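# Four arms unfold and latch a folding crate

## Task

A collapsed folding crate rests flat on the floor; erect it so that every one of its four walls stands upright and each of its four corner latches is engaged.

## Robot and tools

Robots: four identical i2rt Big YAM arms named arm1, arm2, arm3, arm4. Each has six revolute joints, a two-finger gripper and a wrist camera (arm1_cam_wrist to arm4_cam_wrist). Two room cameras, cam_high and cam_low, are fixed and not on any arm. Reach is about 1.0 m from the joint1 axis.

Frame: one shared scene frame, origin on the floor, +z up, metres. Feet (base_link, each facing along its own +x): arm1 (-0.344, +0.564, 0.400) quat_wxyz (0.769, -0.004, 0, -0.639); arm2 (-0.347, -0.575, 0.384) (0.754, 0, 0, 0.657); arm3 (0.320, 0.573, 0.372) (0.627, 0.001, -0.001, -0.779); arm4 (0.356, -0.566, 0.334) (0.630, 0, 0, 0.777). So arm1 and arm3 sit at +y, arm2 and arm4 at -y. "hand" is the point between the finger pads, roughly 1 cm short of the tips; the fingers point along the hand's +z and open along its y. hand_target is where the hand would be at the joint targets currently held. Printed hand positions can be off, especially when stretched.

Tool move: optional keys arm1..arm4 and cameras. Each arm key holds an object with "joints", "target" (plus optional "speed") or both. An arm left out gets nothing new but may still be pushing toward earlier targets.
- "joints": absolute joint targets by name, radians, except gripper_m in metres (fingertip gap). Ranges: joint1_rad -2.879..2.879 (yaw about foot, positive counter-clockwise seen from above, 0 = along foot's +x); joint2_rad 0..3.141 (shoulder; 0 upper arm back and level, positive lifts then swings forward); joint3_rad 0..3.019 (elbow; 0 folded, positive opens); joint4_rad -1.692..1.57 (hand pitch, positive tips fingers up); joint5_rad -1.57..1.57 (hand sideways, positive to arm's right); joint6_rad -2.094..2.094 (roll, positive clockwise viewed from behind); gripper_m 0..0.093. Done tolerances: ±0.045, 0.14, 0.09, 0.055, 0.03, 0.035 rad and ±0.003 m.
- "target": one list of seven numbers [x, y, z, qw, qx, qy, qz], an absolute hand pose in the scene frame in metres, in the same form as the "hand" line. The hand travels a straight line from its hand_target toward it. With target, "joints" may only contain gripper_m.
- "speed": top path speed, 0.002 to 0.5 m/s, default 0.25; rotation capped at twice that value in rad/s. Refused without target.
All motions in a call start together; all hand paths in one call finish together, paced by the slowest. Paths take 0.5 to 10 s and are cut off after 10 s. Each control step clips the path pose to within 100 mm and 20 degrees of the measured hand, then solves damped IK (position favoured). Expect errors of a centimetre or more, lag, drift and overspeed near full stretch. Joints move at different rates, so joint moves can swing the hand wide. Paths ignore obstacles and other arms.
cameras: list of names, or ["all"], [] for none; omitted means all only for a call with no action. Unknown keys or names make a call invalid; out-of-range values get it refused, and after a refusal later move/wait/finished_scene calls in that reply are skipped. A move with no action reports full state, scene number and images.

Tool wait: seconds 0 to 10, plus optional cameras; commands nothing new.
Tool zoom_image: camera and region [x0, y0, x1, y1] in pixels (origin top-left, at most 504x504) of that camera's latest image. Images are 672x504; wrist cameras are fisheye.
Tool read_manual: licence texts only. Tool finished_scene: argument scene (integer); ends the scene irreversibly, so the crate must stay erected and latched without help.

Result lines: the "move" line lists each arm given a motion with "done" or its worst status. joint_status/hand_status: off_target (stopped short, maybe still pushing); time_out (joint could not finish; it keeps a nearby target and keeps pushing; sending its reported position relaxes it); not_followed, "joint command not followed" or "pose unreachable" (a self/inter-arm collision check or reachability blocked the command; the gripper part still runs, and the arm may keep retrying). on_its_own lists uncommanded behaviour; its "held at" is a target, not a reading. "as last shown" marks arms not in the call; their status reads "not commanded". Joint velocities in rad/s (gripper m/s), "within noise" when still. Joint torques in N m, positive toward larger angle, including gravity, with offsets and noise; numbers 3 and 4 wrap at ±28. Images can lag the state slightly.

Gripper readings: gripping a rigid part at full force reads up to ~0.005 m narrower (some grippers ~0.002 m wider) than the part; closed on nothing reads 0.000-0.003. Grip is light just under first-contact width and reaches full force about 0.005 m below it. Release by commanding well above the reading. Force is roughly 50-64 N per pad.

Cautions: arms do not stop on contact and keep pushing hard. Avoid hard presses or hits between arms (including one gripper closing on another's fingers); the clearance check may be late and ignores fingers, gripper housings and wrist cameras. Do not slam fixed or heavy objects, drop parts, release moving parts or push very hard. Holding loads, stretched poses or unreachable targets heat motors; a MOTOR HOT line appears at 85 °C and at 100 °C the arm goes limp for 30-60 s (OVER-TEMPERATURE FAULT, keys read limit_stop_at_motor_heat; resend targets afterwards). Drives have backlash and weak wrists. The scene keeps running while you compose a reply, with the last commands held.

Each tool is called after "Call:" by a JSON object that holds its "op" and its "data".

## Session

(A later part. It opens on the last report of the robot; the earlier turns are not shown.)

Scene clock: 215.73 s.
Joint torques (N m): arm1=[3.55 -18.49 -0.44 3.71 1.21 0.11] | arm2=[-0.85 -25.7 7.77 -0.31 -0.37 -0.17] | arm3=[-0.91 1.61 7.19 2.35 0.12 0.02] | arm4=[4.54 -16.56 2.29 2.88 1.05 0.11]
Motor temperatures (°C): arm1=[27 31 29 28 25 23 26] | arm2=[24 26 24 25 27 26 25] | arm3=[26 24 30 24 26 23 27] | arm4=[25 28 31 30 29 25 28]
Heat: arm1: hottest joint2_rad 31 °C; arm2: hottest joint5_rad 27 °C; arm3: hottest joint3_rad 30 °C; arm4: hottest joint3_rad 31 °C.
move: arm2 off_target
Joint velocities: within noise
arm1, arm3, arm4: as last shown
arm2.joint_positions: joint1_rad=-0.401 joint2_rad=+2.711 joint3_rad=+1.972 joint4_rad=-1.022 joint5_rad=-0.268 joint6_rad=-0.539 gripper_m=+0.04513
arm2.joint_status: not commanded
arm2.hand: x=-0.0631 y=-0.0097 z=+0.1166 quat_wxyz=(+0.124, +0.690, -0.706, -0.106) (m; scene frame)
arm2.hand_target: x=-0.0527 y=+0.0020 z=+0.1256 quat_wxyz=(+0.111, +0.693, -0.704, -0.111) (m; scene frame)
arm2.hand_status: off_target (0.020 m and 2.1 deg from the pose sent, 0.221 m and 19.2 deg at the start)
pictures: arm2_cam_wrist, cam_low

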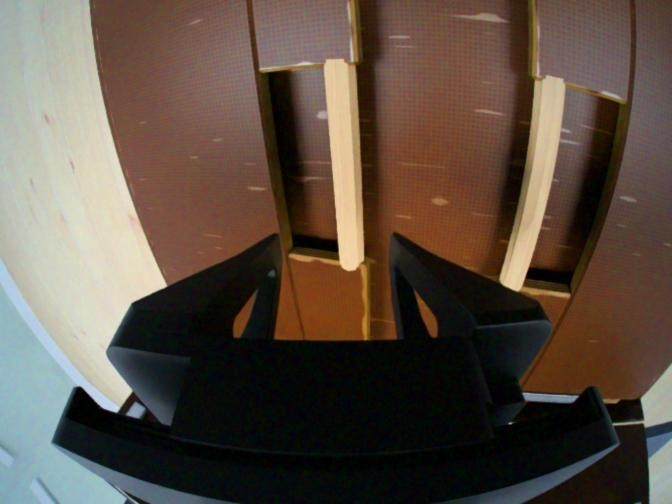

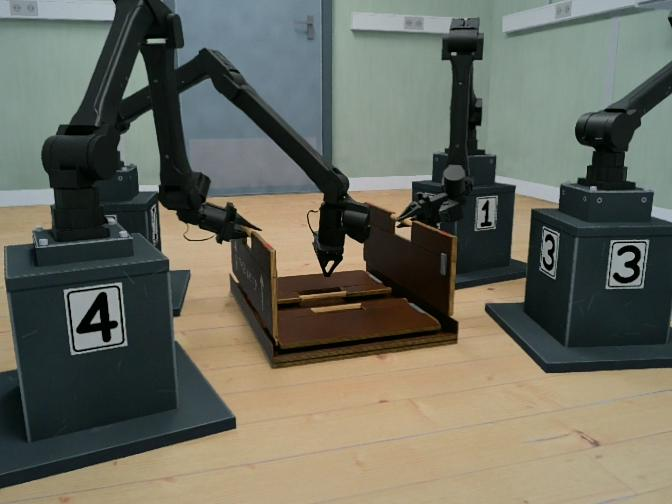

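Call:
{"op": "move", "data": {"arm2": {"target": [-0.058, 0.006, 0.072, 0.1106, 0.6984, -0.6984, -0.1106], "speed": 0.1, "joints": {"gripper_m": 0.04}}, "cameras": ["arm2_cam_wrist", "cam_low"]}}

Call:
{"op": "zoom_image", "data": {"camera": "arm2_cam_wrist", "region": [220, 70, 560, 350]}}

Scene clock: 223.23 s.
Joint torques (N m): arm1=[3.78 -18.61 -0.42 3.74 1.22 0.03] | arm2=[0.38 -25.82 7.5 0.27 -0.31 -0.17] | arm3=[-0.67 1.61 7.28 2.4 0.11 0.03] | arm4=[4.54 -16.56 2.28 2.88 1.05 0.11]
Motor temperatures (°C): arm1=[27 31 29 28 25 23 26] | arm2=[24 28 25 25 27 26 25] | arm3=[26 24 30 24 26 23 27] | arm4=[25 28 30 30 29 25 28]
Heat: arm1: hottest joint2_rad 31 °C; arm2: hottest joint2_rad 28 °C; arm3: hottest joint3_rad 30 °C; arm4: hottest joint3_rad 30 °C.
move: arm2 off_target
Joint velocities: within noise
arm1, arm3, arm4: as last shown
arm2.joint_positions: joint1_rad=-0.399 joint2_rad=+2.826 joint3_rad=+2.055 joint4_rad=-0.995 joint5_rad=-0.268 joint6_rad=-0.545 gripper_m=+0.04013
arm2.joint_status: all done
arm2.hand: x=-0.0644 y=-0.0101 z=+0.0645 quat_wxyz=(+0.126, +0.692, -0.703, -0.105) (m; scene frame)
arm2.hand_target: x=-0.0580 y=+0.0078 z=+0.0721 quat_wxyz=(+0.106, +0.700, -0.697, -0.112) (m; scene frame)
arm2.hand_status: off_target (0.019 m and 2.0 deg from the pose sent, 0.048 m and 2.1 deg at the start)
pictures: arm2_cam_wrist, cam_low

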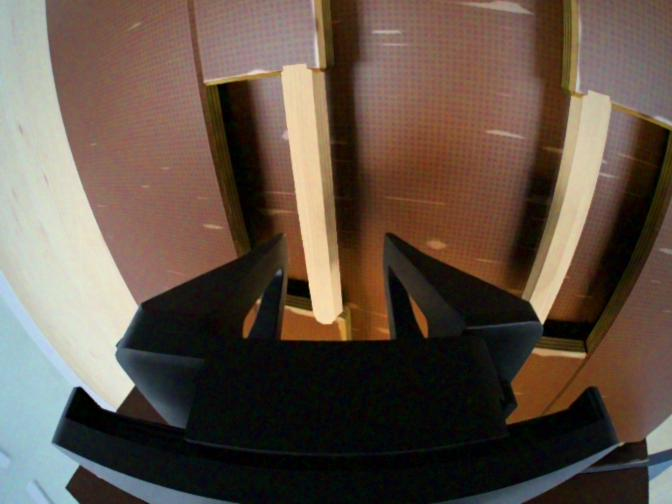

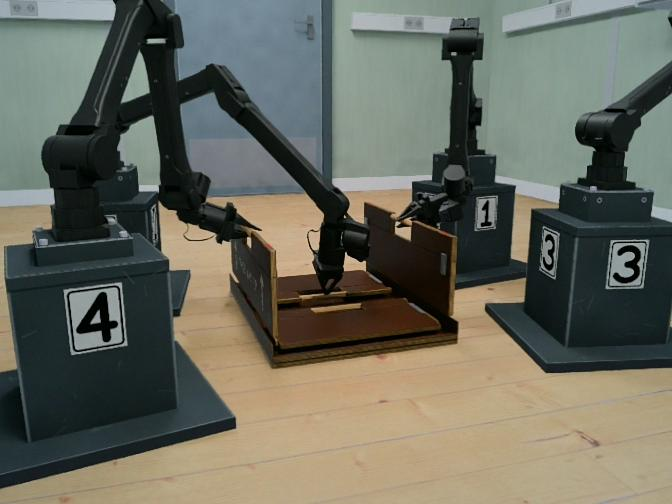

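Scaled by 1.482 from the camera's 672x504 image, which has a finer 960x720 frame.

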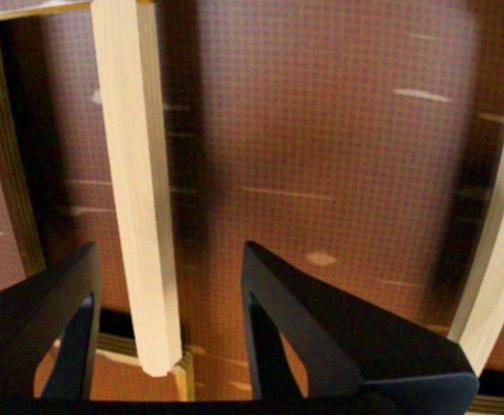

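Call:
{"op": "move", "data": {"arm2": {"target": [-0.068, 0.013, 0.072, 0.1135, 0.7164, -0.680, -0.1077], "speed": 0.1}, "cameras": ["arm2_cam_wrist"]}}

Call:
{"op": "zoom_image", "data": {"camera": "arm2_cam_wrist", "region": [220, 70, 560, 350]}}

Scene clock: 232.50 s.
Joint torques (N m): arm1=[3.43 -18.61 -0.51 3.85 1.21 0.08] | arm2=[-0.67 -25 7.73 -0.35 -0.09 -0.15] | arm3=[-0.38 1.38 7.19 2.36 0.16 -0.02] | arm4=[4.6 -16.56 2.28 2.88 1.05 0.11]
Motor temperatures (°C): arm1=[27 31 29 28 25 23 26] | arm2=[24 28 25 25 27 26 25] | arm3=[26 24 30 24 26 23 27] | arm4=[25 28 30 30 29 25 28]
Heat: arm1: hottest joint2_rad 31 °C; arm2: hottest joint2_rad 28 °C; arm3: hottest joint3_rad 30 °C; arm4: hottest joint3_rad 30 °C.
move: arm2 off_target
Joint velocities: within noise
arm1, arm3, arm4: as last shown
arm2.joint_positions: joint1_rad=-0.373 joint2_rad=+2.826 joint3_rad=+2.081 joint4_rad=-1.019 joint5_rad=-0.268 joint6_rad=-0.576 gripper_m=+0.04013
arm2.joint_status: not commanded
arm2.hand: x=-0.0757 y=+0.0034 z=+0.0716 quat_wxyz=(+0.125, +0.712, -0.683, -0.106) (m; scene frame)
arm2.hand_target: x=-0.0729 y=+0.0130 z=+0.0725 quat_wxyz=(+0.117, +0.718, -0.678, -0.106) (m; scene frame)
arm2.hand_status: off_target (0.012 m and 1.4 deg from the pose sent, 0.025 m and 4.1 deg at the start)
pictures: arm2_cam_wrist

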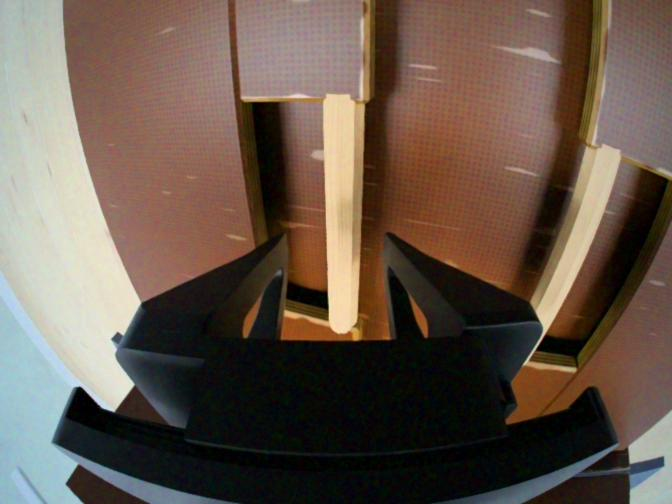

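Scaled by 1.482 from the camera's 672x504 image, which has a finer 960x720 frame.

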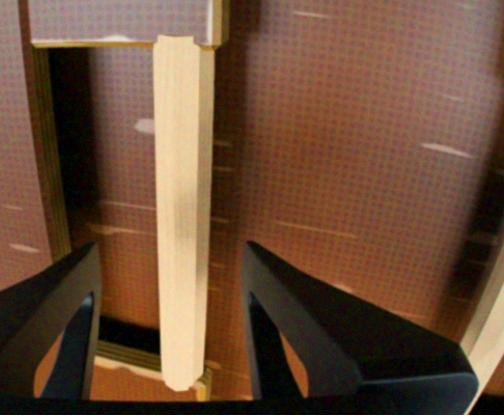

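Call:
{"op": "move", "data": {"arm2": {"target": [-0.083, 0.012, 0.03, 0.1135, 0.7164, -0.680, -0.1077], "speed": 0.08}, "cameras": ["arm2_cam_wrist", "cam_low"]}}

Call:
{"op": "zoom_image", "data": {"camera": "arm2_cam_wrist", "region": [220, 70, 560, 350]}}

Call:
{"op": "zoom_image", "data": {"camera": "cam_low", "region": [270, 240, 390, 340]}}

Scene clock: 236.17 s.
Joint torques (N m): arm1=[3.49 -18.26 -0.39 3.74 1.19 0.03] | arm2=[1.03 -25.23 7.35 0.31 -0.21 0.04] | arm3=[-0.97 1.38 7.1 2.44 0.12 0.02] | arm4=[4.54 -16.56 2.28 2.89 1.05 0.11]
Motor temperatures (°C): arm1=[27 31 29 28 25 23 26] | arm2=[24 28 25 25 27 26 25] | arm3=[26 24 30 24 26 23 27] | arm4=[25 28 30 30 29 25 28]
Heat: arm1: hottest joint2_rad 31 °C; arm2: hottest joint2_rad 28 °C; arm3: hottest joint3_rad 30 °C; arm4: hottest joint3_rad 30 °C.
move: arm2 off_target
Joint velocities: within noise
arm1.joint_positions: joint1_rad=+0.809 joint2_rad=+2.436 joint3_rad=+0.795 joint4_rad=+0.997 joint5_rad=+0.930 joint6_rad=-1.038 gripper_m=+0.01631
arm1.joint_status: not commanded
arm1.hand: x=-0.0280 y=+0.1899 z=+0.2364 quat_wxyz=(+0.016, -0.011, -0.823, +0.568) (m; scene frame)
arm1.hand_target: x=-0.0136 y=+0.2036 z=+0.2447 quat_wxyz=(+0.001, -0.001, -0.815, +0.580) (m; scene frame)
arm1.hand_status: not commanded
arm2.joint_positions: joint1_rad=-0.368 joint2_rad=+2.907 joint3_rad=+2.115 joint4_rad=-0.973 joint5_rad=-0.268 joint6_rad=-0.576 gripper_m=+0.04013
arm2.joint_status: not commanded
arm2.hand: x=-0.0831 y=-0.0041 z=+0.0275 quat_wxyz=(+0.126, +0.713, -0.682, -0.105) (m; scene frame)
arm2.hand_target: x=-0.0806 y=+0.0116 z=+0.0299 quat_wxyz=(+0.110, +0.716, -0.681, -0.109) (m; scene frame)
arm2.hand_status: off_target (0.016 m and 1.5 deg from the pose sent, 0.043 m and 1.4 deg at the start)
arm3, arm4: as last shown
pictures: arm2_cam_wrist, cam_low

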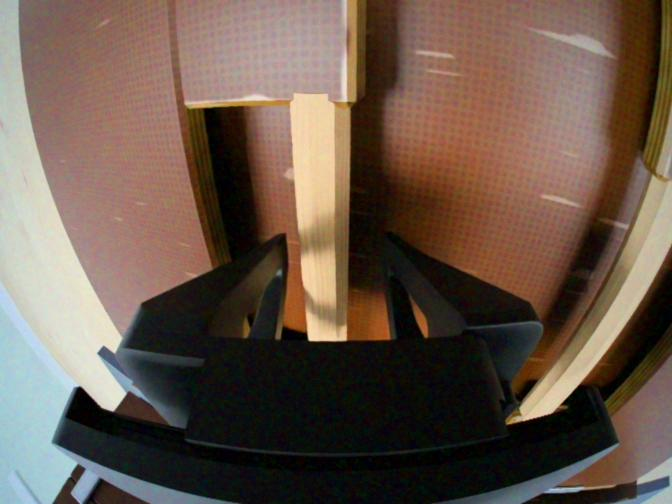

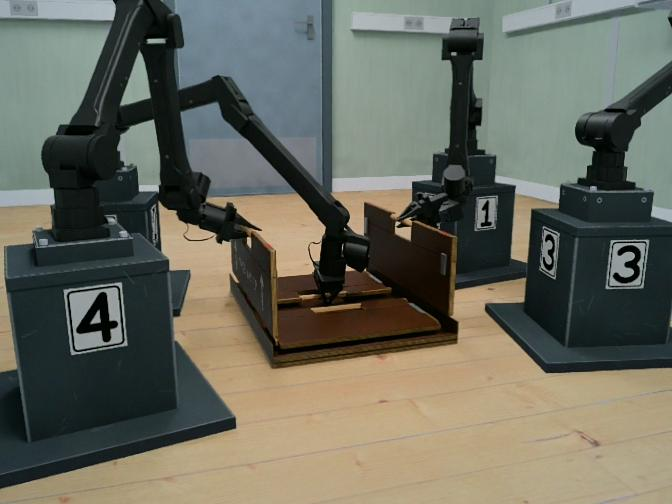

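Scaled by 1.482 from the camera's 672x504 image, which has a finer 960x720 frame.

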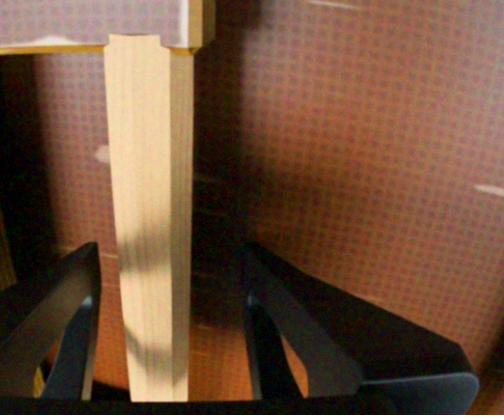

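Scaled by 4.200 from the camera's 672x504 image, which has a finer 960x720 frame.

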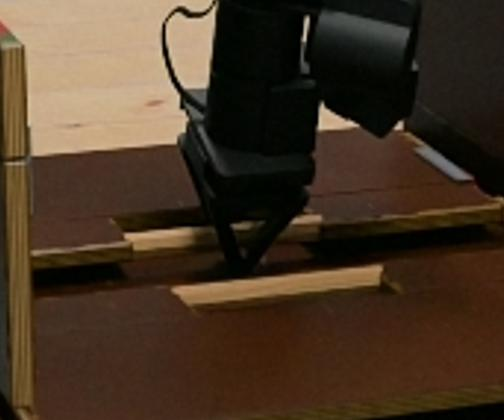

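Call:
{"op": "move", "data": {"arm2": {"target": [-0.091, 0.013, 0.020, 0.1135, 0.7164, -0.680, -0.1077], "speed": 0.05}, "cameras": ["arm2_cam_wrist"]}}

Call:
{"op": "zoom_image", "data": {"camera": "arm2_cam_wrist", "region": [220, 70, 560, 350]}}

Scene clock: 239.80 s.
Joint torques (N m): arm1=[3.14 -18.96 -0.44 3.74 1.21 0.05] | arm2=[0.85 -24.18 7.32 0.42 -0.3 0.04] | arm3=[-0.91 1.38 7.31 2.44 0.11 0.02] | arm4=[4.6 -16.56 2.28 2.88 1.05 0.11]
Motor temperatures (°C): arm1=[27 31 29 28 25 23 26] | arm2=[24 28 26 25 27 26 25] | arm3=[26 24 30 24 26 23 27] | arm4=[25 28 29 30 29 25 28]
Heat: arm1: hottest joint2_rad 31 °C; arm2: hottest joint2_rad 28 °C; arm3: hottest joint3_rad 30 °C; arm4: hottest joint4_rad 30 °C.
move: arm2 off_target
Joint velocities: within noise
arm1, arm3, arm4: as last shown
arm2.joint_positions: joint1_rad=-0.361 joint2_rad=+2.912 joint3_rad=+2.121 joint4_rad=-0.973 joint5_rad=-0.268 joint6_rad=-0.565 gripper_m=+0.04013
arm2.joint_status: not commanded
arm2.hand: x=-0.0871 y=-0.0013 z=+0.0261 quat_wxyz=(+0.126, +0.712, -0.683, -0.104) (m; scene frame)
arm2.hand_target: x=-0.0887 y=+0.0097 z=+0.0207 quat_wxyz=(+0.116, +0.714, -0.682, -0.107) (m; scene frame)
arm2.hand_status: off_target (0.016 m and 1.6 deg from the pose sent, 0.020 m and 1.5 deg at the start)
pictures: arm2_cam_wrist

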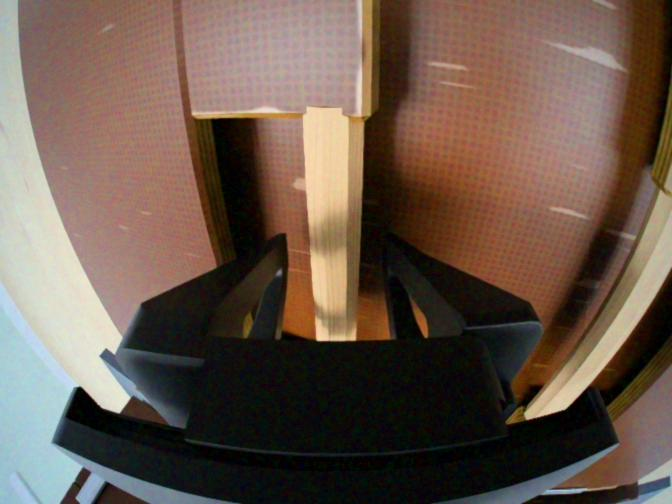

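Scaled by 1.482 from the camera's 672x504 image, which has a finer 960x720 frame.

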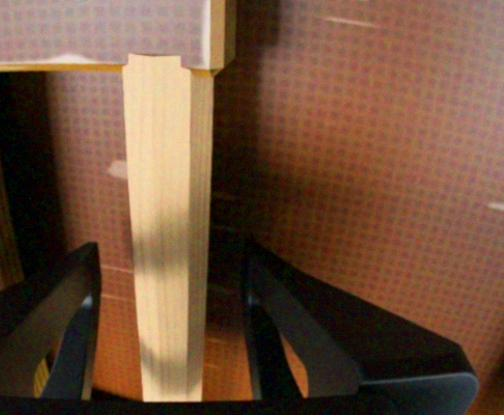

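Call:
{"op": "move", "data": {"arm2": {"target": [-0.092, 0.012, 0.012, 0.1135, 0.7164, -0.680, -0.1077], "speed": 0.05}}}

Call:
{"op": "move", "data": {"arm2": {"joints": {"gripper_m": 0.006}}, "cameras": ["arm2_cam_wrist", "cam_low"]}}

Call:
{"op": "zoom_image", "data": {"camera": "arm2_cam_wrist", "region": [220, 70, 560, 350]}}

Call:
{"op": "zoom_image", "data": {"camera": "cam_low", "region": [270, 240, 390, 340]}}

Scene clock: 242.43 s.
Joint torques (N m): arm1=[3.43 -18.61 -0.51 3.71 1.2 0.05] | arm2=[0.91 -23.36 7.27 0.68 -0.3 0.01] | arm3=[-0.44 1.49 7.32 2.28 0.11 0.01] | arm4=[4.54 -16.56 2.28 2.88 1.05 0.11]
Motor temperatures (°C): arm1=[27 31 29 28 25 23 26] | arm2=[24 29 26 25 27 26 25] | arm3=[26 24 30 24 26 23 27] | arm4=[25 28 29 30 29 25 28]
Heat: arm1: hottest joint2_rad 31 °C; arm2: hottest joint2_rad 29 °C; arm3: hottest joint3_rad 30 °C; arm4: hottest joint4_rad 30 °C.
move: arm2 off_target
Joint velocities: within noise
arm1, arm4: as last shown
arm2.joint_positions: joint1_rad=-0.356 joint2_rad=+2.917 joint3_rad=+2.133 joint4_rad=-0.969 joint5_rad=-0.268 joint6_rad=-0.562 gripper_m=+0.04013
arm2.joint_status: not commanded
arm2.hand: x=-0.0873 y=+0.0044 z=+0.0258 quat_wxyz=(+0.120, +0.714, -0.682, -0.105) (m; scene frame)
arm2.hand_target: x=-0.0922 y=+0.0114 z=+0.0126 quat_wxyz=(+0.113, +0.716, -0.680, -0.108) (m; scene frame)
arm2.hand_status: off_target (0.016 m and 0.9 deg from the pose sent, 0.020 m and 1.6 deg at the start)
arm3.joint_positions: joint1_rad=+0.368 joint2_rad=+0.508 joint3_rad=+1.375 joint4_rad=-1.360 joint5_rad=-0.070 joint6_rad=+0.635 gripper_m=+0.09396
arm3.joint_status: not commanded
arm3.hand: x=+0.3593 y=+0.3880 z=+0.9196 quat_wxyz=(-0.486, -0.725, -0.459, +0.167) (m; scene frame)
arm3.hand_target: x=+0.3588 y=+0.3913 z=+0.9281 quat_wxyz=(-0.494, -0.720, -0.456, +0.170) (m; scene frame)
arm3.hand_status: not commanded
pictures: none

Scene clock: 243.00 s.
Joint torques (N m): arm1=[3.55 -18.26 -0.43 3.9 1.22 0.03] | arm2=[0.91 -23.82 7.04 0.4 -0.14 0.02] | arm3=[-0.56 1.9 7.28 2.28 0.12 0.04] | arm4=[4.6 -16.56 2.28 2.88 1.05 0.11]
Motor temperatures (°C): arm1=[27 31 29 28 25 23 26] | arm2=[24 29 26 25 27 26 25] | arm3=[26 24 30 24 26 23 27] | arm4=[25 28 29 30 29 25 28]
Heat: arm1: hottest joint2_rad 31 °C; arm2: hottest joint2_rad 29 °C; arm3: hottest joint3_rad 30 °C; arm4: hottest joint4_rad 30 °C.
move: arm2 off_target
Joint velocities: within noise
arm1, arm3, arm4: as last shown
arm2.joint_positions: joint1_rad=-0.356 joint2_rad=+2.923 joint3_rad=+2.136 joint4_rad=-0.961 joint5_rad=-0.275 joint6_rad=-0.564 gripper_m=+0.01659
arm2.joint_status: gripper_m off_target (ended at +0.01662, target +0.00600)
arm2.hand: x=-0.0883 y=+0.0054 z=+0.0228 quat_wxyz=(+0.119, +0.714, -0.681, -0.110) (m; scene frame)
arm2.hand_target: x=-0.0922 y=+0.0115 z=+0.0129 quat_wxyz=(+0.114, +0.716, -0.680, -0.110) (m; scene frame)
arm2.hand_status: not commanded
pictures: arm2_cam_wrist, cam_low

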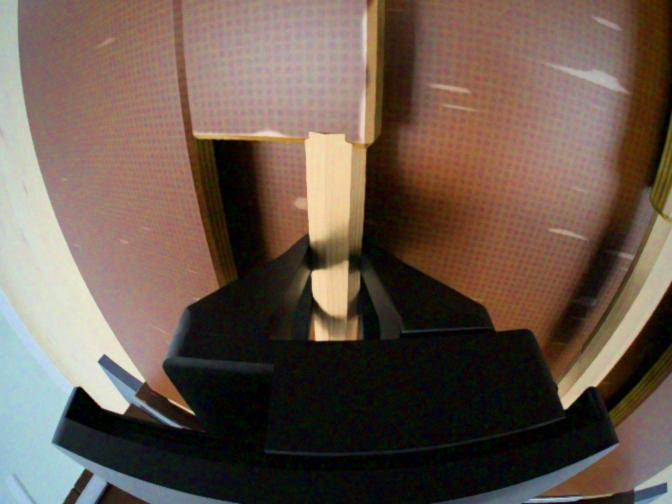

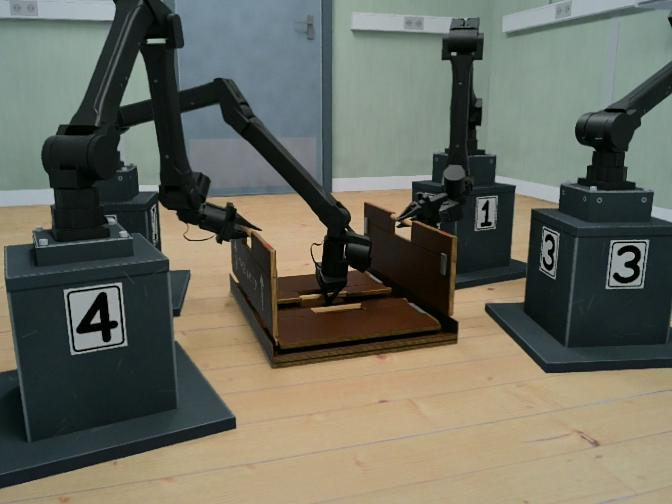

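Scaled by 1.482 from the camera's 672x504 image, which has a finer 960x720 frame.

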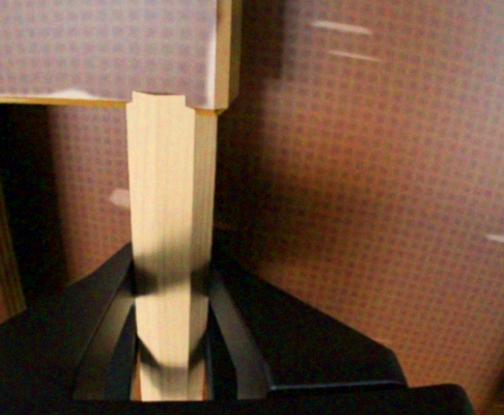

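Scaled by 4.200 from the camera's 672x504 image, which has a finer 960x720 frame.

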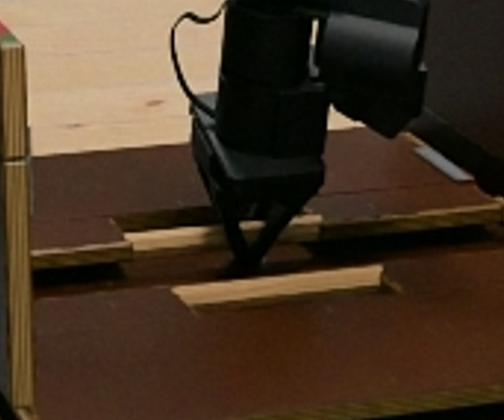

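Call:
{"op": "move", "data": {"arm2": {"target": [-0.096, 0.012, 0.087, 0.019, 0.7253, -0.6885, -0.018], "speed": 0.08}, "cameras": ["arm2_cam_wrist", "cam_low"]}}

Call:
{"op": "zoom_image", "data": {"camera": "cam_low", "region": [220, 180, 470, 380]}}

Scene clock: 249.80 s.
Joint torques (N m): arm1=[3.31 -18.14 -0.43 3.73 1.23 0.07] | arm2=[1.26 -27.52 4.1 0.24 0.38 0.06] | arm3=[-0.62 1.73 7.27 2.28 0.13 0.02] | arm4=[4.54 -16.56 2.29 2.88 1.05 0.11]
Motor temperatures (°C): arm1=[27 31 29 28 25 23 26] | arm2=[24 29 26 25 27 26 25] | arm3=[26 24 30 24 26 23 27] | arm4=[25 28 29 30 29 25 28]
Heat: arm1: hottest joint2_rad 31 °C; arm2: hottest joint2_rad 29 °C; arm3: hottest joint3_rad 30 °C; arm4: hottest joint4_rad 30 °C.
move: arm2 off_target
Joint velocities: within noise
arm1, arm3: as last shown
arm2.joint_positions: joint1_rad=-0.295 joint2_rad=+2.716 joint3_rad=+1.849 joint4_rad=-0.737 joint5_rad=-0.062 joint6_rad=-0.483 gripper_m=+0.01656
arm2.joint_status: not commanded
arm2.hand: x=-0.0910 y=+0.0053 z=+0.0710 quat_wxyz=(+0.025, +0.724, -0.689, -0.024) (m; scene frame)
arm2.hand_target: x=-0.0951 y=+0.0145 z=+0.0865 quat_wxyz=(+0.015, +0.727, -0.686, -0.022) (m; scene frame)
arm2.hand_status: off_target (0.018 m and 1.0 deg from the pose sent, 0.065 m and 15.6 deg at the start)
arm4.joint_positions: joint1_rad=+0.861 joint2_rad=+2.240 joint3_rad=+0.868 joint4_rad=+0.692 joint5_rad=+0.982 joint6_rad=-0.983 gripper_m=+0.01483
arm4.joint_status: not commanded
arm4.hand: x=-0.0283 y=-0.1897 z=+0.2378 quat_wxyz=(-0.570, +0.821, -0.008, +0.008) (m; scene frame)
arm4.hand_target: x=-0.0360 y=-0.2042 z=+0.2427 quat_wxyz=(-0.580, +0.815, -0.001, -0.001) (m; scene frame)
arm4.hand_status: not commanded
pictures: arm2_cam_wrist, cam_low

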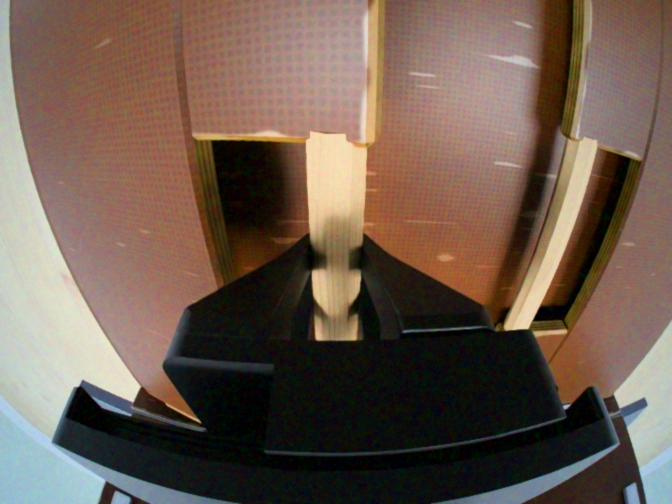

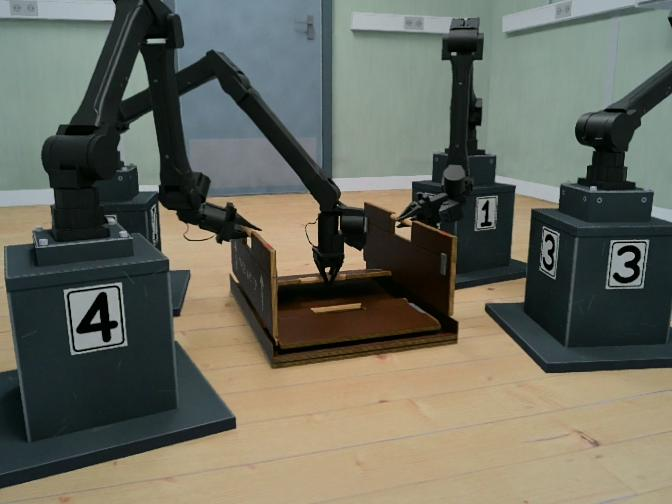

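Scaled by 2.016 from the camera's 672x504 image, which has a finer 960x720 frame.

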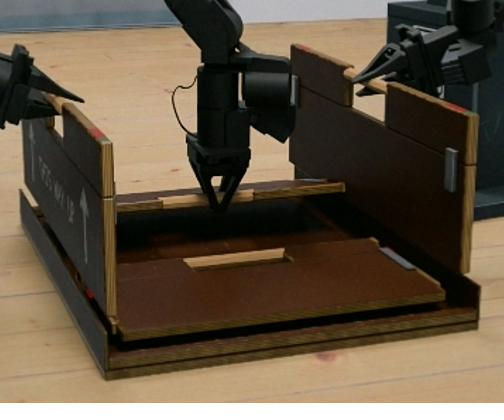

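Call:
{"op": "move", "data": {"arm2": {"target": [-0.117, 0.011, 0.133, -0.0758, 0.7215, -0.6849, 0.0720], "speed": 0.1}}}

Call:
{"op": "move", "data": {"arm2": {"target": [-0.148, 0.010, 0.172, -0.1694, 0.7055, -0.6697, 0.1608], "speed": 0.1}, "cameras": ["arm2_cam_wrist", "cam_low", "cam_high"]}}

Scene clock: 252.60 s.
Joint torques (N m): arm1=[3.9 -18.26 -0.42 3.84 1.2 0.05] | arm2=[1.73 -25.7 3.99 0.43 0.64 0.17] | arm3=[-0.79 1.49 7.09 2.37 0.11 0.02] | arm4=[4.6 -16.56 2.28 2.88 1.05 0.11]
Motor temperatures (°C): arm1=[27 31 29 28 25 23 27] | arm2=[24 29 26 25 27 26 25] | arm3=[26 24 30 24 26 23 27] | arm4=[25 28 29 30 29 25 28]
Heat: arm1: hottest joint2_rad 31 °C; arm2: hottest joint2_rad 29 °C; arm3: hottest joint3_rad 30 °C; arm4: hottest joint4_rad 30 °C.
move: arm2 off_target
Joint velocities: within noise
arm1, arm3, arm4: as last shown
arm2.joint_positions: joint1_rad=-0.204 joint2_rad=+2.556 joint3_rad=+1.650 joint4_rad=-0.604 joint5_rad=+0.182 joint6_rad=-0.398 gripper_m=+0.01656
arm2.joint_status: not commanded
arm2.hand: x=-0.1075 y=+0.0038 z=+0.1222 quat_wxyz=(-0.065, +0.722, -0.685, +0.071) (m; scene frame)
arm2.hand_target: x=-0.1167 y=+0.0098 z=+0.1323 quat_wxyz=(-0.073, +0.723, -0.683, +0.073) (m; scene frame)
arm2.hand_status: off_target (0.016 m and 1.3 deg from the pose sent, 0.068 m and 16.0 deg at the start)
pictures: none

Scene clock: 254.47 s.
Joint torques (N m): arm1=[3.31 -18.02 -0.43 3.69 1.21 0.04] | arm2=[2.08 -23.77 4.26 0.81 0.83 0.24] | arm3=[-0.5 2.02 7.23 2.19 0.14 0.02] | arm4=[4.54 -16.56 2.28 2.88 1.05 0.11]
Motor temperatures (°C): arm1=[27 31 29 28 25 23 27] | arm2=[24 30 26 25 27 26 25] | arm3=[26 24 30 24 26 23 27] | arm4=[25 28 29 30 29 25 28]
Heat: arm1: hottest joint2_rad 31 °C; arm2: hottest joint2_rad 30 °C; arm3: hottest joint3_rad 30 °C; arm4: hottest joint4_rad 30 °C.
move: arm2 off_target
Joint velocities: within noise
arm1, arm3, arm4: as last shown
arm2.joint_positions: joint1_rad=-0.091 joint2_rad=+2.452 joint3_rad=+1.522 joint4_rad=-0.531 joint5_rad=+0.442 joint6_rad=-0.305 gripper_m=+0.01658
arm2.joint_status: not commanded
arm2.hand: x=-0.1359 y=+0.0035 z=+0.1676 quat_wxyz=(-0.156, +0.707, -0.670, +0.164) (m; scene frame)
arm2.hand_target: x=-0.1476 y=+0.0093 z=+0.1720 quat_wxyz=(-0.167, +0.706, -0.669, +0.163) (m; scene frame)
arm2.hand_status: off_target (0.014 m and 1.6 deg from the pose sent, 0.064 m and 16.0 deg at the start)
pictures: arm2_cam_wrist, cam_high, cam_low

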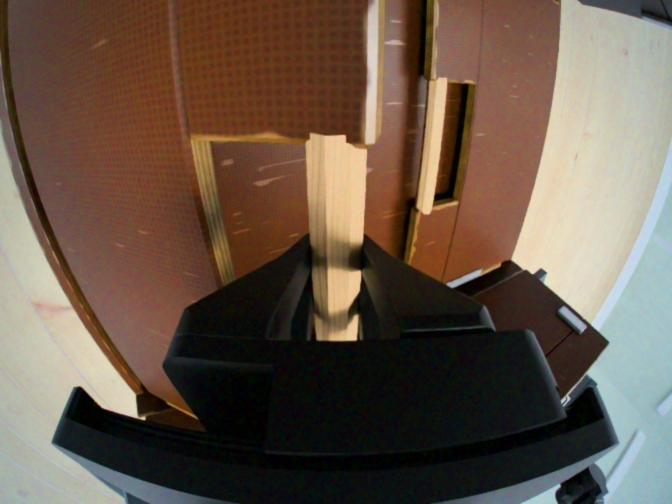

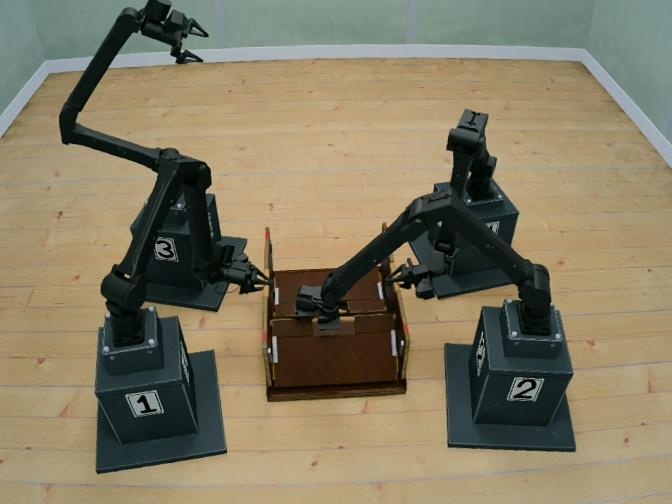

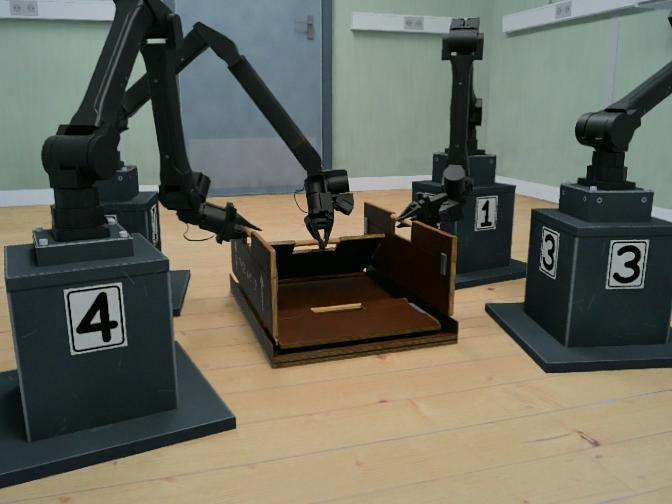

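Call:
{"op": "move", "data": {"arm2": {"target": [-0.192, 0.010, 0.199, -0.26, 0.6773, -0.6429, 0.2468], "speed": 0.1}}}

Call:
{"op": "move", "data": {"arm2": {"target": [-0.240, 0.009, 0.218, -0.3462, 0.6376, -0.6052, 0.3286], "speed": 0.1}, "cameras": ["arm2_cam_wrist", "cam_low", "cam_high"]}}

Call:
{"op": "zoom_image", "data": {"camera": "cam_high", "region": [230, 210, 440, 420]}}

Call:
{"op": "zoom_image", "data": {"camera": "cam_low", "region": [220, 180, 470, 380]}}

Scene clock: 258.23 s.
Joint torques (N m): arm1=[3.66 -18.37 -0.46 3.69 1.2 0.06] | arm2=[2.73 -21.6 5.15 0.68 0.53 0.37] | arm3=[-0.85 1.55 7.19 2.33 0.13 0] | arm4=[4.54 -16.56 2.28 2.88 1.05 0.11]
Motor temperatures (°C): arm1=[27 31 29 28 25 23 27] | arm2=[24 29 26 25 27 26 25] | arm3=[26 24 30 24 26 23 27] | arm4=[25 28 29 30 29 25 28]
Heat: arm1: hottest joint2_rad 31 °C; arm2: hottest joint2_rad 29 °C; arm3: hottest joint3_rad 30 °C; arm4: hottest joint4_rad 30 °C.
move: arm2 off_target
Joint velocities: within noise
arm1, arm3, arm4: as last shown
arm2.joint_positions: joint1_rad=+0.038 joint2_rad=+2.412 joint3_rad=+1.463 joint4_rad=-0.519 joint5_rad=+0.726 joint6_rad=-0.190 gripper_m=+0.01664
arm2.joint_status: not commanded
arm2.hand: x=-0.1730 y=+0.0033 z=+0.2031 quat_wxyz=(-0.251, +0.677, -0.643, +0.256) (m; scene frame)
arm2.hand_target: x=-0.1908 y=+0.0103 z=+0.1991 quat_wxyz=(-0.260, +0.677, -0.642, +0.248) (m; scene frame)
arm2.hand_status: off_target (0.021 m and 1.5 deg from the pose sent, 0.065 m and 16.0 deg at the start)
pictures: none

Scene clock: 260.30 s.
Joint torques (N m): arm1=[3.37 -18.37 -0.43 3.77 1.19 0.08] | arm2=[1.67 -19.43 6.58 0.34 0.33 0.39] | arm3=[-0.5 1.79 7.23 2.26 0.12 0.03] | arm4=[4.54 -16.56 2.29 2.88 1.05 0.11]
Motor temperatures (°C): arm1=[27 31 29 28 25 23 27] | arm2=[24 29 26 25 27 26 25] | arm3=[26 24 30 24 26 23 27] | arm4=[25 28 29 30 29 25 28]
Heat: arm1: hottest joint2_rad 31 °C; arm2: hottest joint2_rad 29 °C; arm3: hottest joint3_rad 30 °C; arm4: hottest joint4_rad 30 °C.
move: arm2 off_target
Joint velocities: within noise
arm1.joint_positions: joint1_rad=+0.809 joint2_rad=+2.436 joint3_rad=+0.795 joint4_rad=+0.997 joint5_rad=+0.930 joint6_rad=-1.038 gripper_m=+0.01631
arm1.joint_status: not commanded
arm1.hand: x=-0.0280 y=+0.1899 z=+0.2364 quat_wxyz=(+0.016, -0.011, -0.823, +0.568) (m; scene frame)
arm1.hand_target: x=-0.0136 y=+0.2036 z=+0.2447 quat_wxyz=(+0.001, -0.001, -0.815, +0.580) (m; scene frame)
arm1.hand_status: not commanded
arm2.joint_positions: joint1_rad=+0.184 joint2_rad=+2.429 joint3_rad=+1.476 joint4_rad=-0.642 joint5_rad=+1.002 joint6_rad=+0.001 gripper_m=+0.01665
arm2.joint_status: not commanded
arm2.hand: x=-0.2267 y=+0.0015 z=+0.2323 quat_wxyz=(-0.341, +0.638, -0.601, +0.339) (m; scene frame)
arm2.hand_target: x=-0.2391 y=+0.0084 z=+0.2186 quat_wxyz=(-0.346, +0.637, -0.604, +0.330) (m; scene frame)
arm2.hand_status: off_target (0.021 m and 1.4 deg from the pose sent, 0.069 m and 15.1 deg at the start)
arm3, arm4: as last shown
pictures: arm2_cam_wrist, cam_high, cam_low

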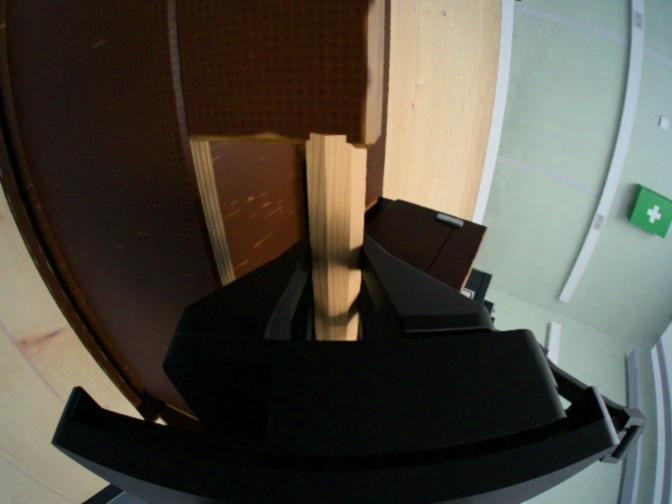

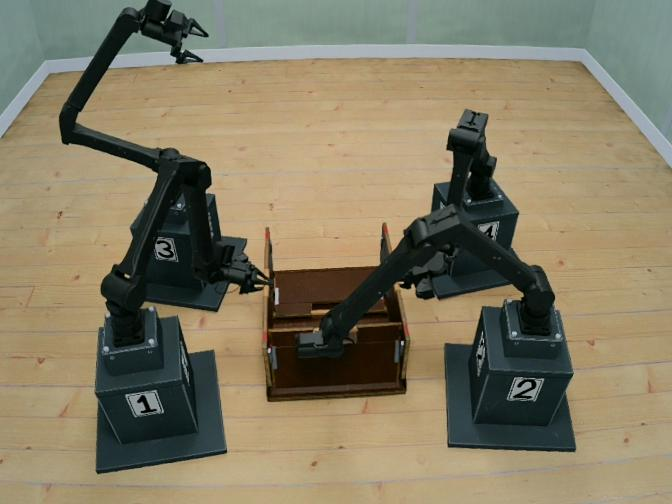

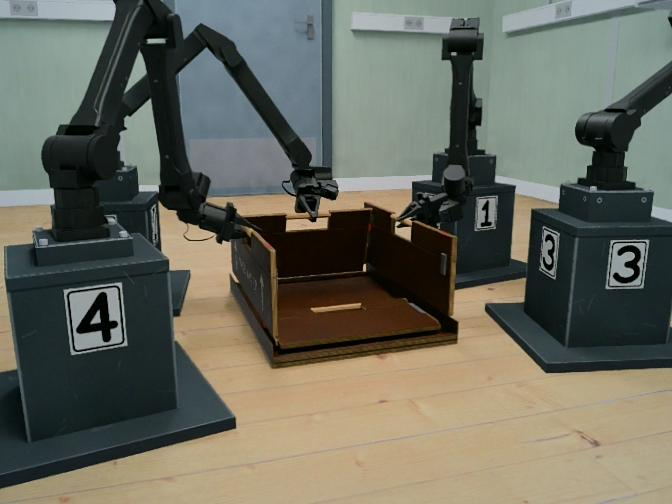

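Scaled by 2.400 from the camera's 672x504 image, which has a finer 960x720 frame.

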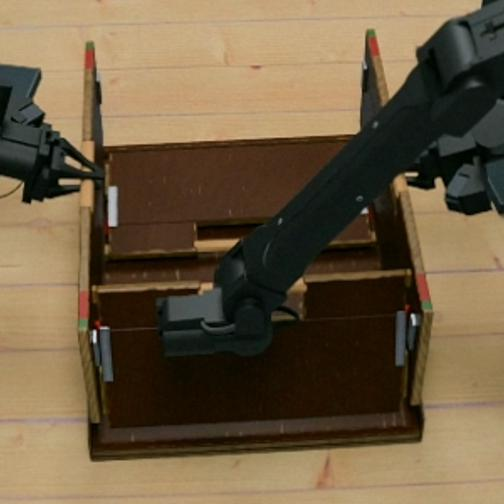

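Scaled by 2.016 from the camera's 672x504 image, which has a finer 960x720 frame.

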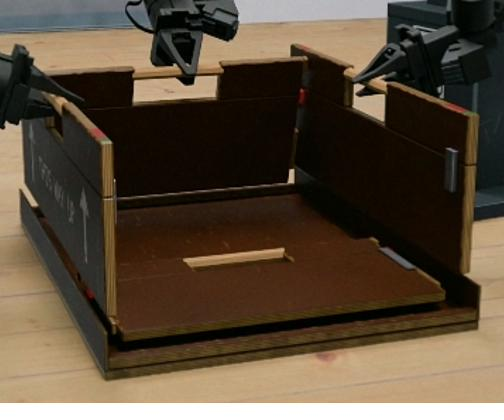

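Call:
{"op": "move", "data": {"arm2": {"target": [-0.268, 0.009, 0.224, -0.3897, 0.6117, -0.5807, 0.3699], "speed": 0.08}}}

Call:
{"op": "move", "data": {"arm2": {"target": [-0.290, 0.009, 0.226, -0.4263, 0.5868, -0.5571, 0.4047], "speed": 0.06}, "cameras": ["arm2_cam_wrist", "cam_low", "cam_high"]}}

Call:
{"op": "zoom_image", "data": {"camera": "cam_high", "region": [230, 210, 440, 420]}}

Call:
{"op": "zoom_image", "data": {"camera": "cam_low", "region": [220, 180, 470, 380]}}

Scene clock: 264.10 s.
Joint torques (N m): arm1=[3.49 -18.37 -0.38 3.64 1.18 0.03] | arm2=[2.32 -19.37 6.78 0.1 0.49 0.41] | arm3=[-0.62 2.08 7.19 2.21 0.12 0.02] | arm4=[4.54 -16.56 2.29 2.88 1.05 0.11]
Motor temperatures (°C): arm1=[27 31 29 28 25 23 27] | arm2=[24 29 26 25 27 26 25] | arm3=[26 24 30 24 26 23 27] | arm4=[25 28 29 30 29 25 28]
Heat: arm1: hottest joint2_rad 31 °C; arm2: hottest joint2_rad 29 °C; arm3: hottest joint3_rad 30 °C; arm4: hottest joint4_rad 30 °C.
move: arm2 off_target
Joint velocities: within noise
arm1, arm3, arm4: as last shown
arm1.hand_target: x=-0.0135 y=+0.2036 z=+0.2447 quat_wxyz=(+0.001, -0.001, -0.815, +0.580) (m; scene frame)
arm2.joint_positions: joint1_rad=+0.245 joint2_rad=+2.479 joint3_rad=+1.542 joint4_rad=-0.808 joint5_rad=+1.130 joint6_rad=+0.163 gripper_m=+0.01664
arm2.joint_status: not commanded
arm2.hand: x=-0.2508 y=+0.0015 z=+0.2403 quat_wxyz=(-0.381, +0.612, -0.579, +0.381) (m; scene frame)
arm2.hand_target: x=-0.2671 y=+0.0085 z=+0.2253 quat_wxyz=(-0.390, +0.612, -0.581, +0.370) (m; scene frame)
arm2.hand_status: off_target (0.025 m and 1.6 deg from the pose sent, 0.043 m and 7.6 deg at the start)
pictures: none

Scene clock: 266.03 s.
Joint torques (N m): arm1=[4.01 -18.14 -0.47 3.75 1.2 0.11] | arm2=[1.49 -19.37 6.91 0.05 0.42 0.35] | arm3=[-0.62 1.61 7.21 2.44 0.13 0.04] | arm4=[4.54 -16.56 2.28 2.88 1.05 0.11]
Motor temperatures (°C): arm1=[27 31 29 28 25 23 27] | arm2=[24 29 26 25 27 26 25] | arm3=[26 24 31 24 26 23 27] | arm4=[25 28 29 30 29 25 28]
Heat: arm1: hottest joint2_rad 31 °C; arm2: hottest joint2_rad 29 °C; arm3: hottest joint3_rad 31 °C; arm4: hottest joint4_rad 30 °C.
move: arm2 off_target
Joint velocities: within noise
arm1, arm4: as last shown
arm2.joint_positions: joint1_rad=+0.305 joint2_rad=+2.555 joint3_rad=+1.639 joint4_rad=-1.056 joint5_rad=+1.234 joint6_rad=+0.395 gripper_m=+0.01664
arm2.joint_status: not commanded
arm2.hand: x=-0.2776 y=+0.0008 z=+0.2441 quat_wxyz=(-0.419, +0.588, -0.553, +0.416) (m; scene frame)
arm2.hand_target: x=-0.2892 y=+0.0075 z=+0.2263 quat_wxyz=(-0.426, +0.586, -0.557, +0.405) (m; scene frame)
arm2.hand_status: off_target (0.023 m and 1.6 deg from the pose sent, 0.042 m and 7.0 deg at the start)
arm3.joint_positions: joint1_rad=+0.368 joint2_rad=+0.508 joint3_rad=+1.375 joint4_rad=-1.360 joint5_rad=-0.070 joint6_rad=+0.635 gripper_m=+0.09396
arm3.joint_status: not commanded
arm3.hand: x=+0.3593 y=+0.3880 z=+0.9196 quat_wxyz=(-0.486, -0.725, -0.459, +0.167) (m; scene frame)
arm3.hand_target: x=+0.3588 y=+0.3913 z=+0.9281 quat_wxyz=(-0.494, -0.720, -0.456, +0.170) (m; scene frame)
arm3.hand_status: not commanded
pictures: arm2_cam_wrist, cam_high, cam_low

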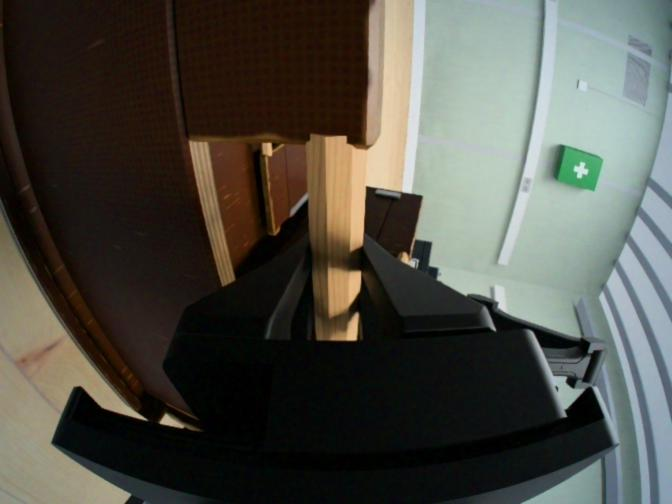

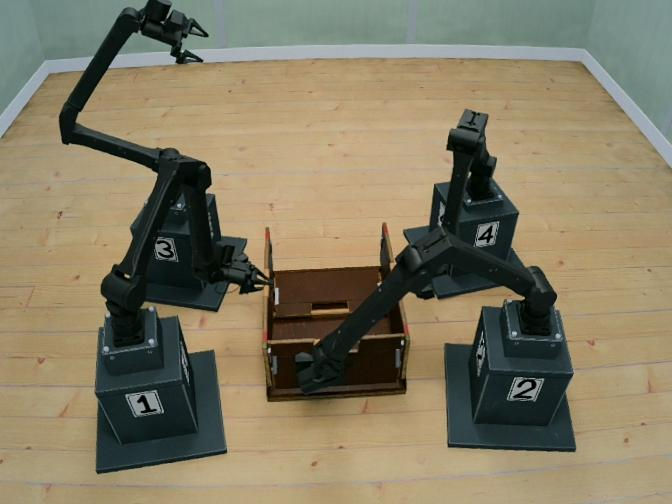

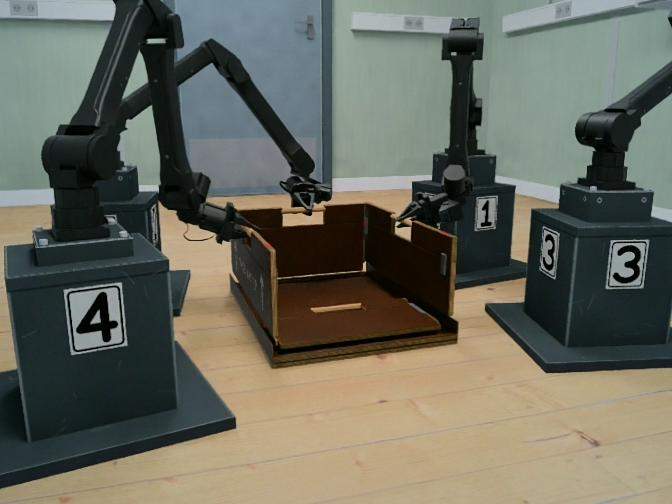

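Scaled by 2.400 from the camera's 672x504 image, which has a finer 960x720 frame.

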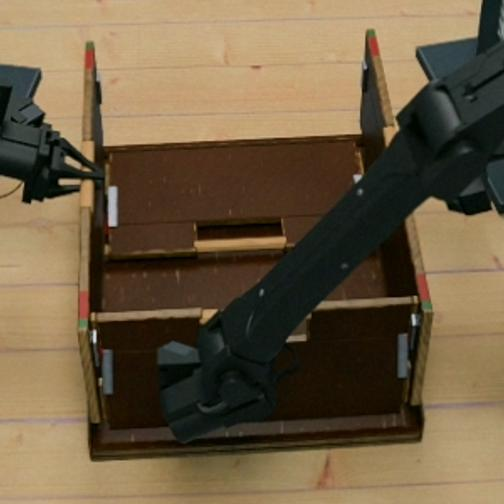

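Scaled by 2.016 from the camera's 672x504 image, which has a finer 960x720 frame.

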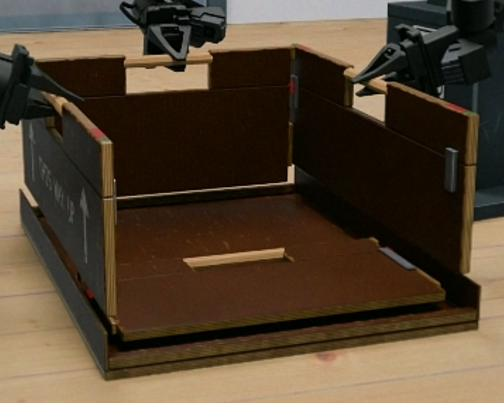

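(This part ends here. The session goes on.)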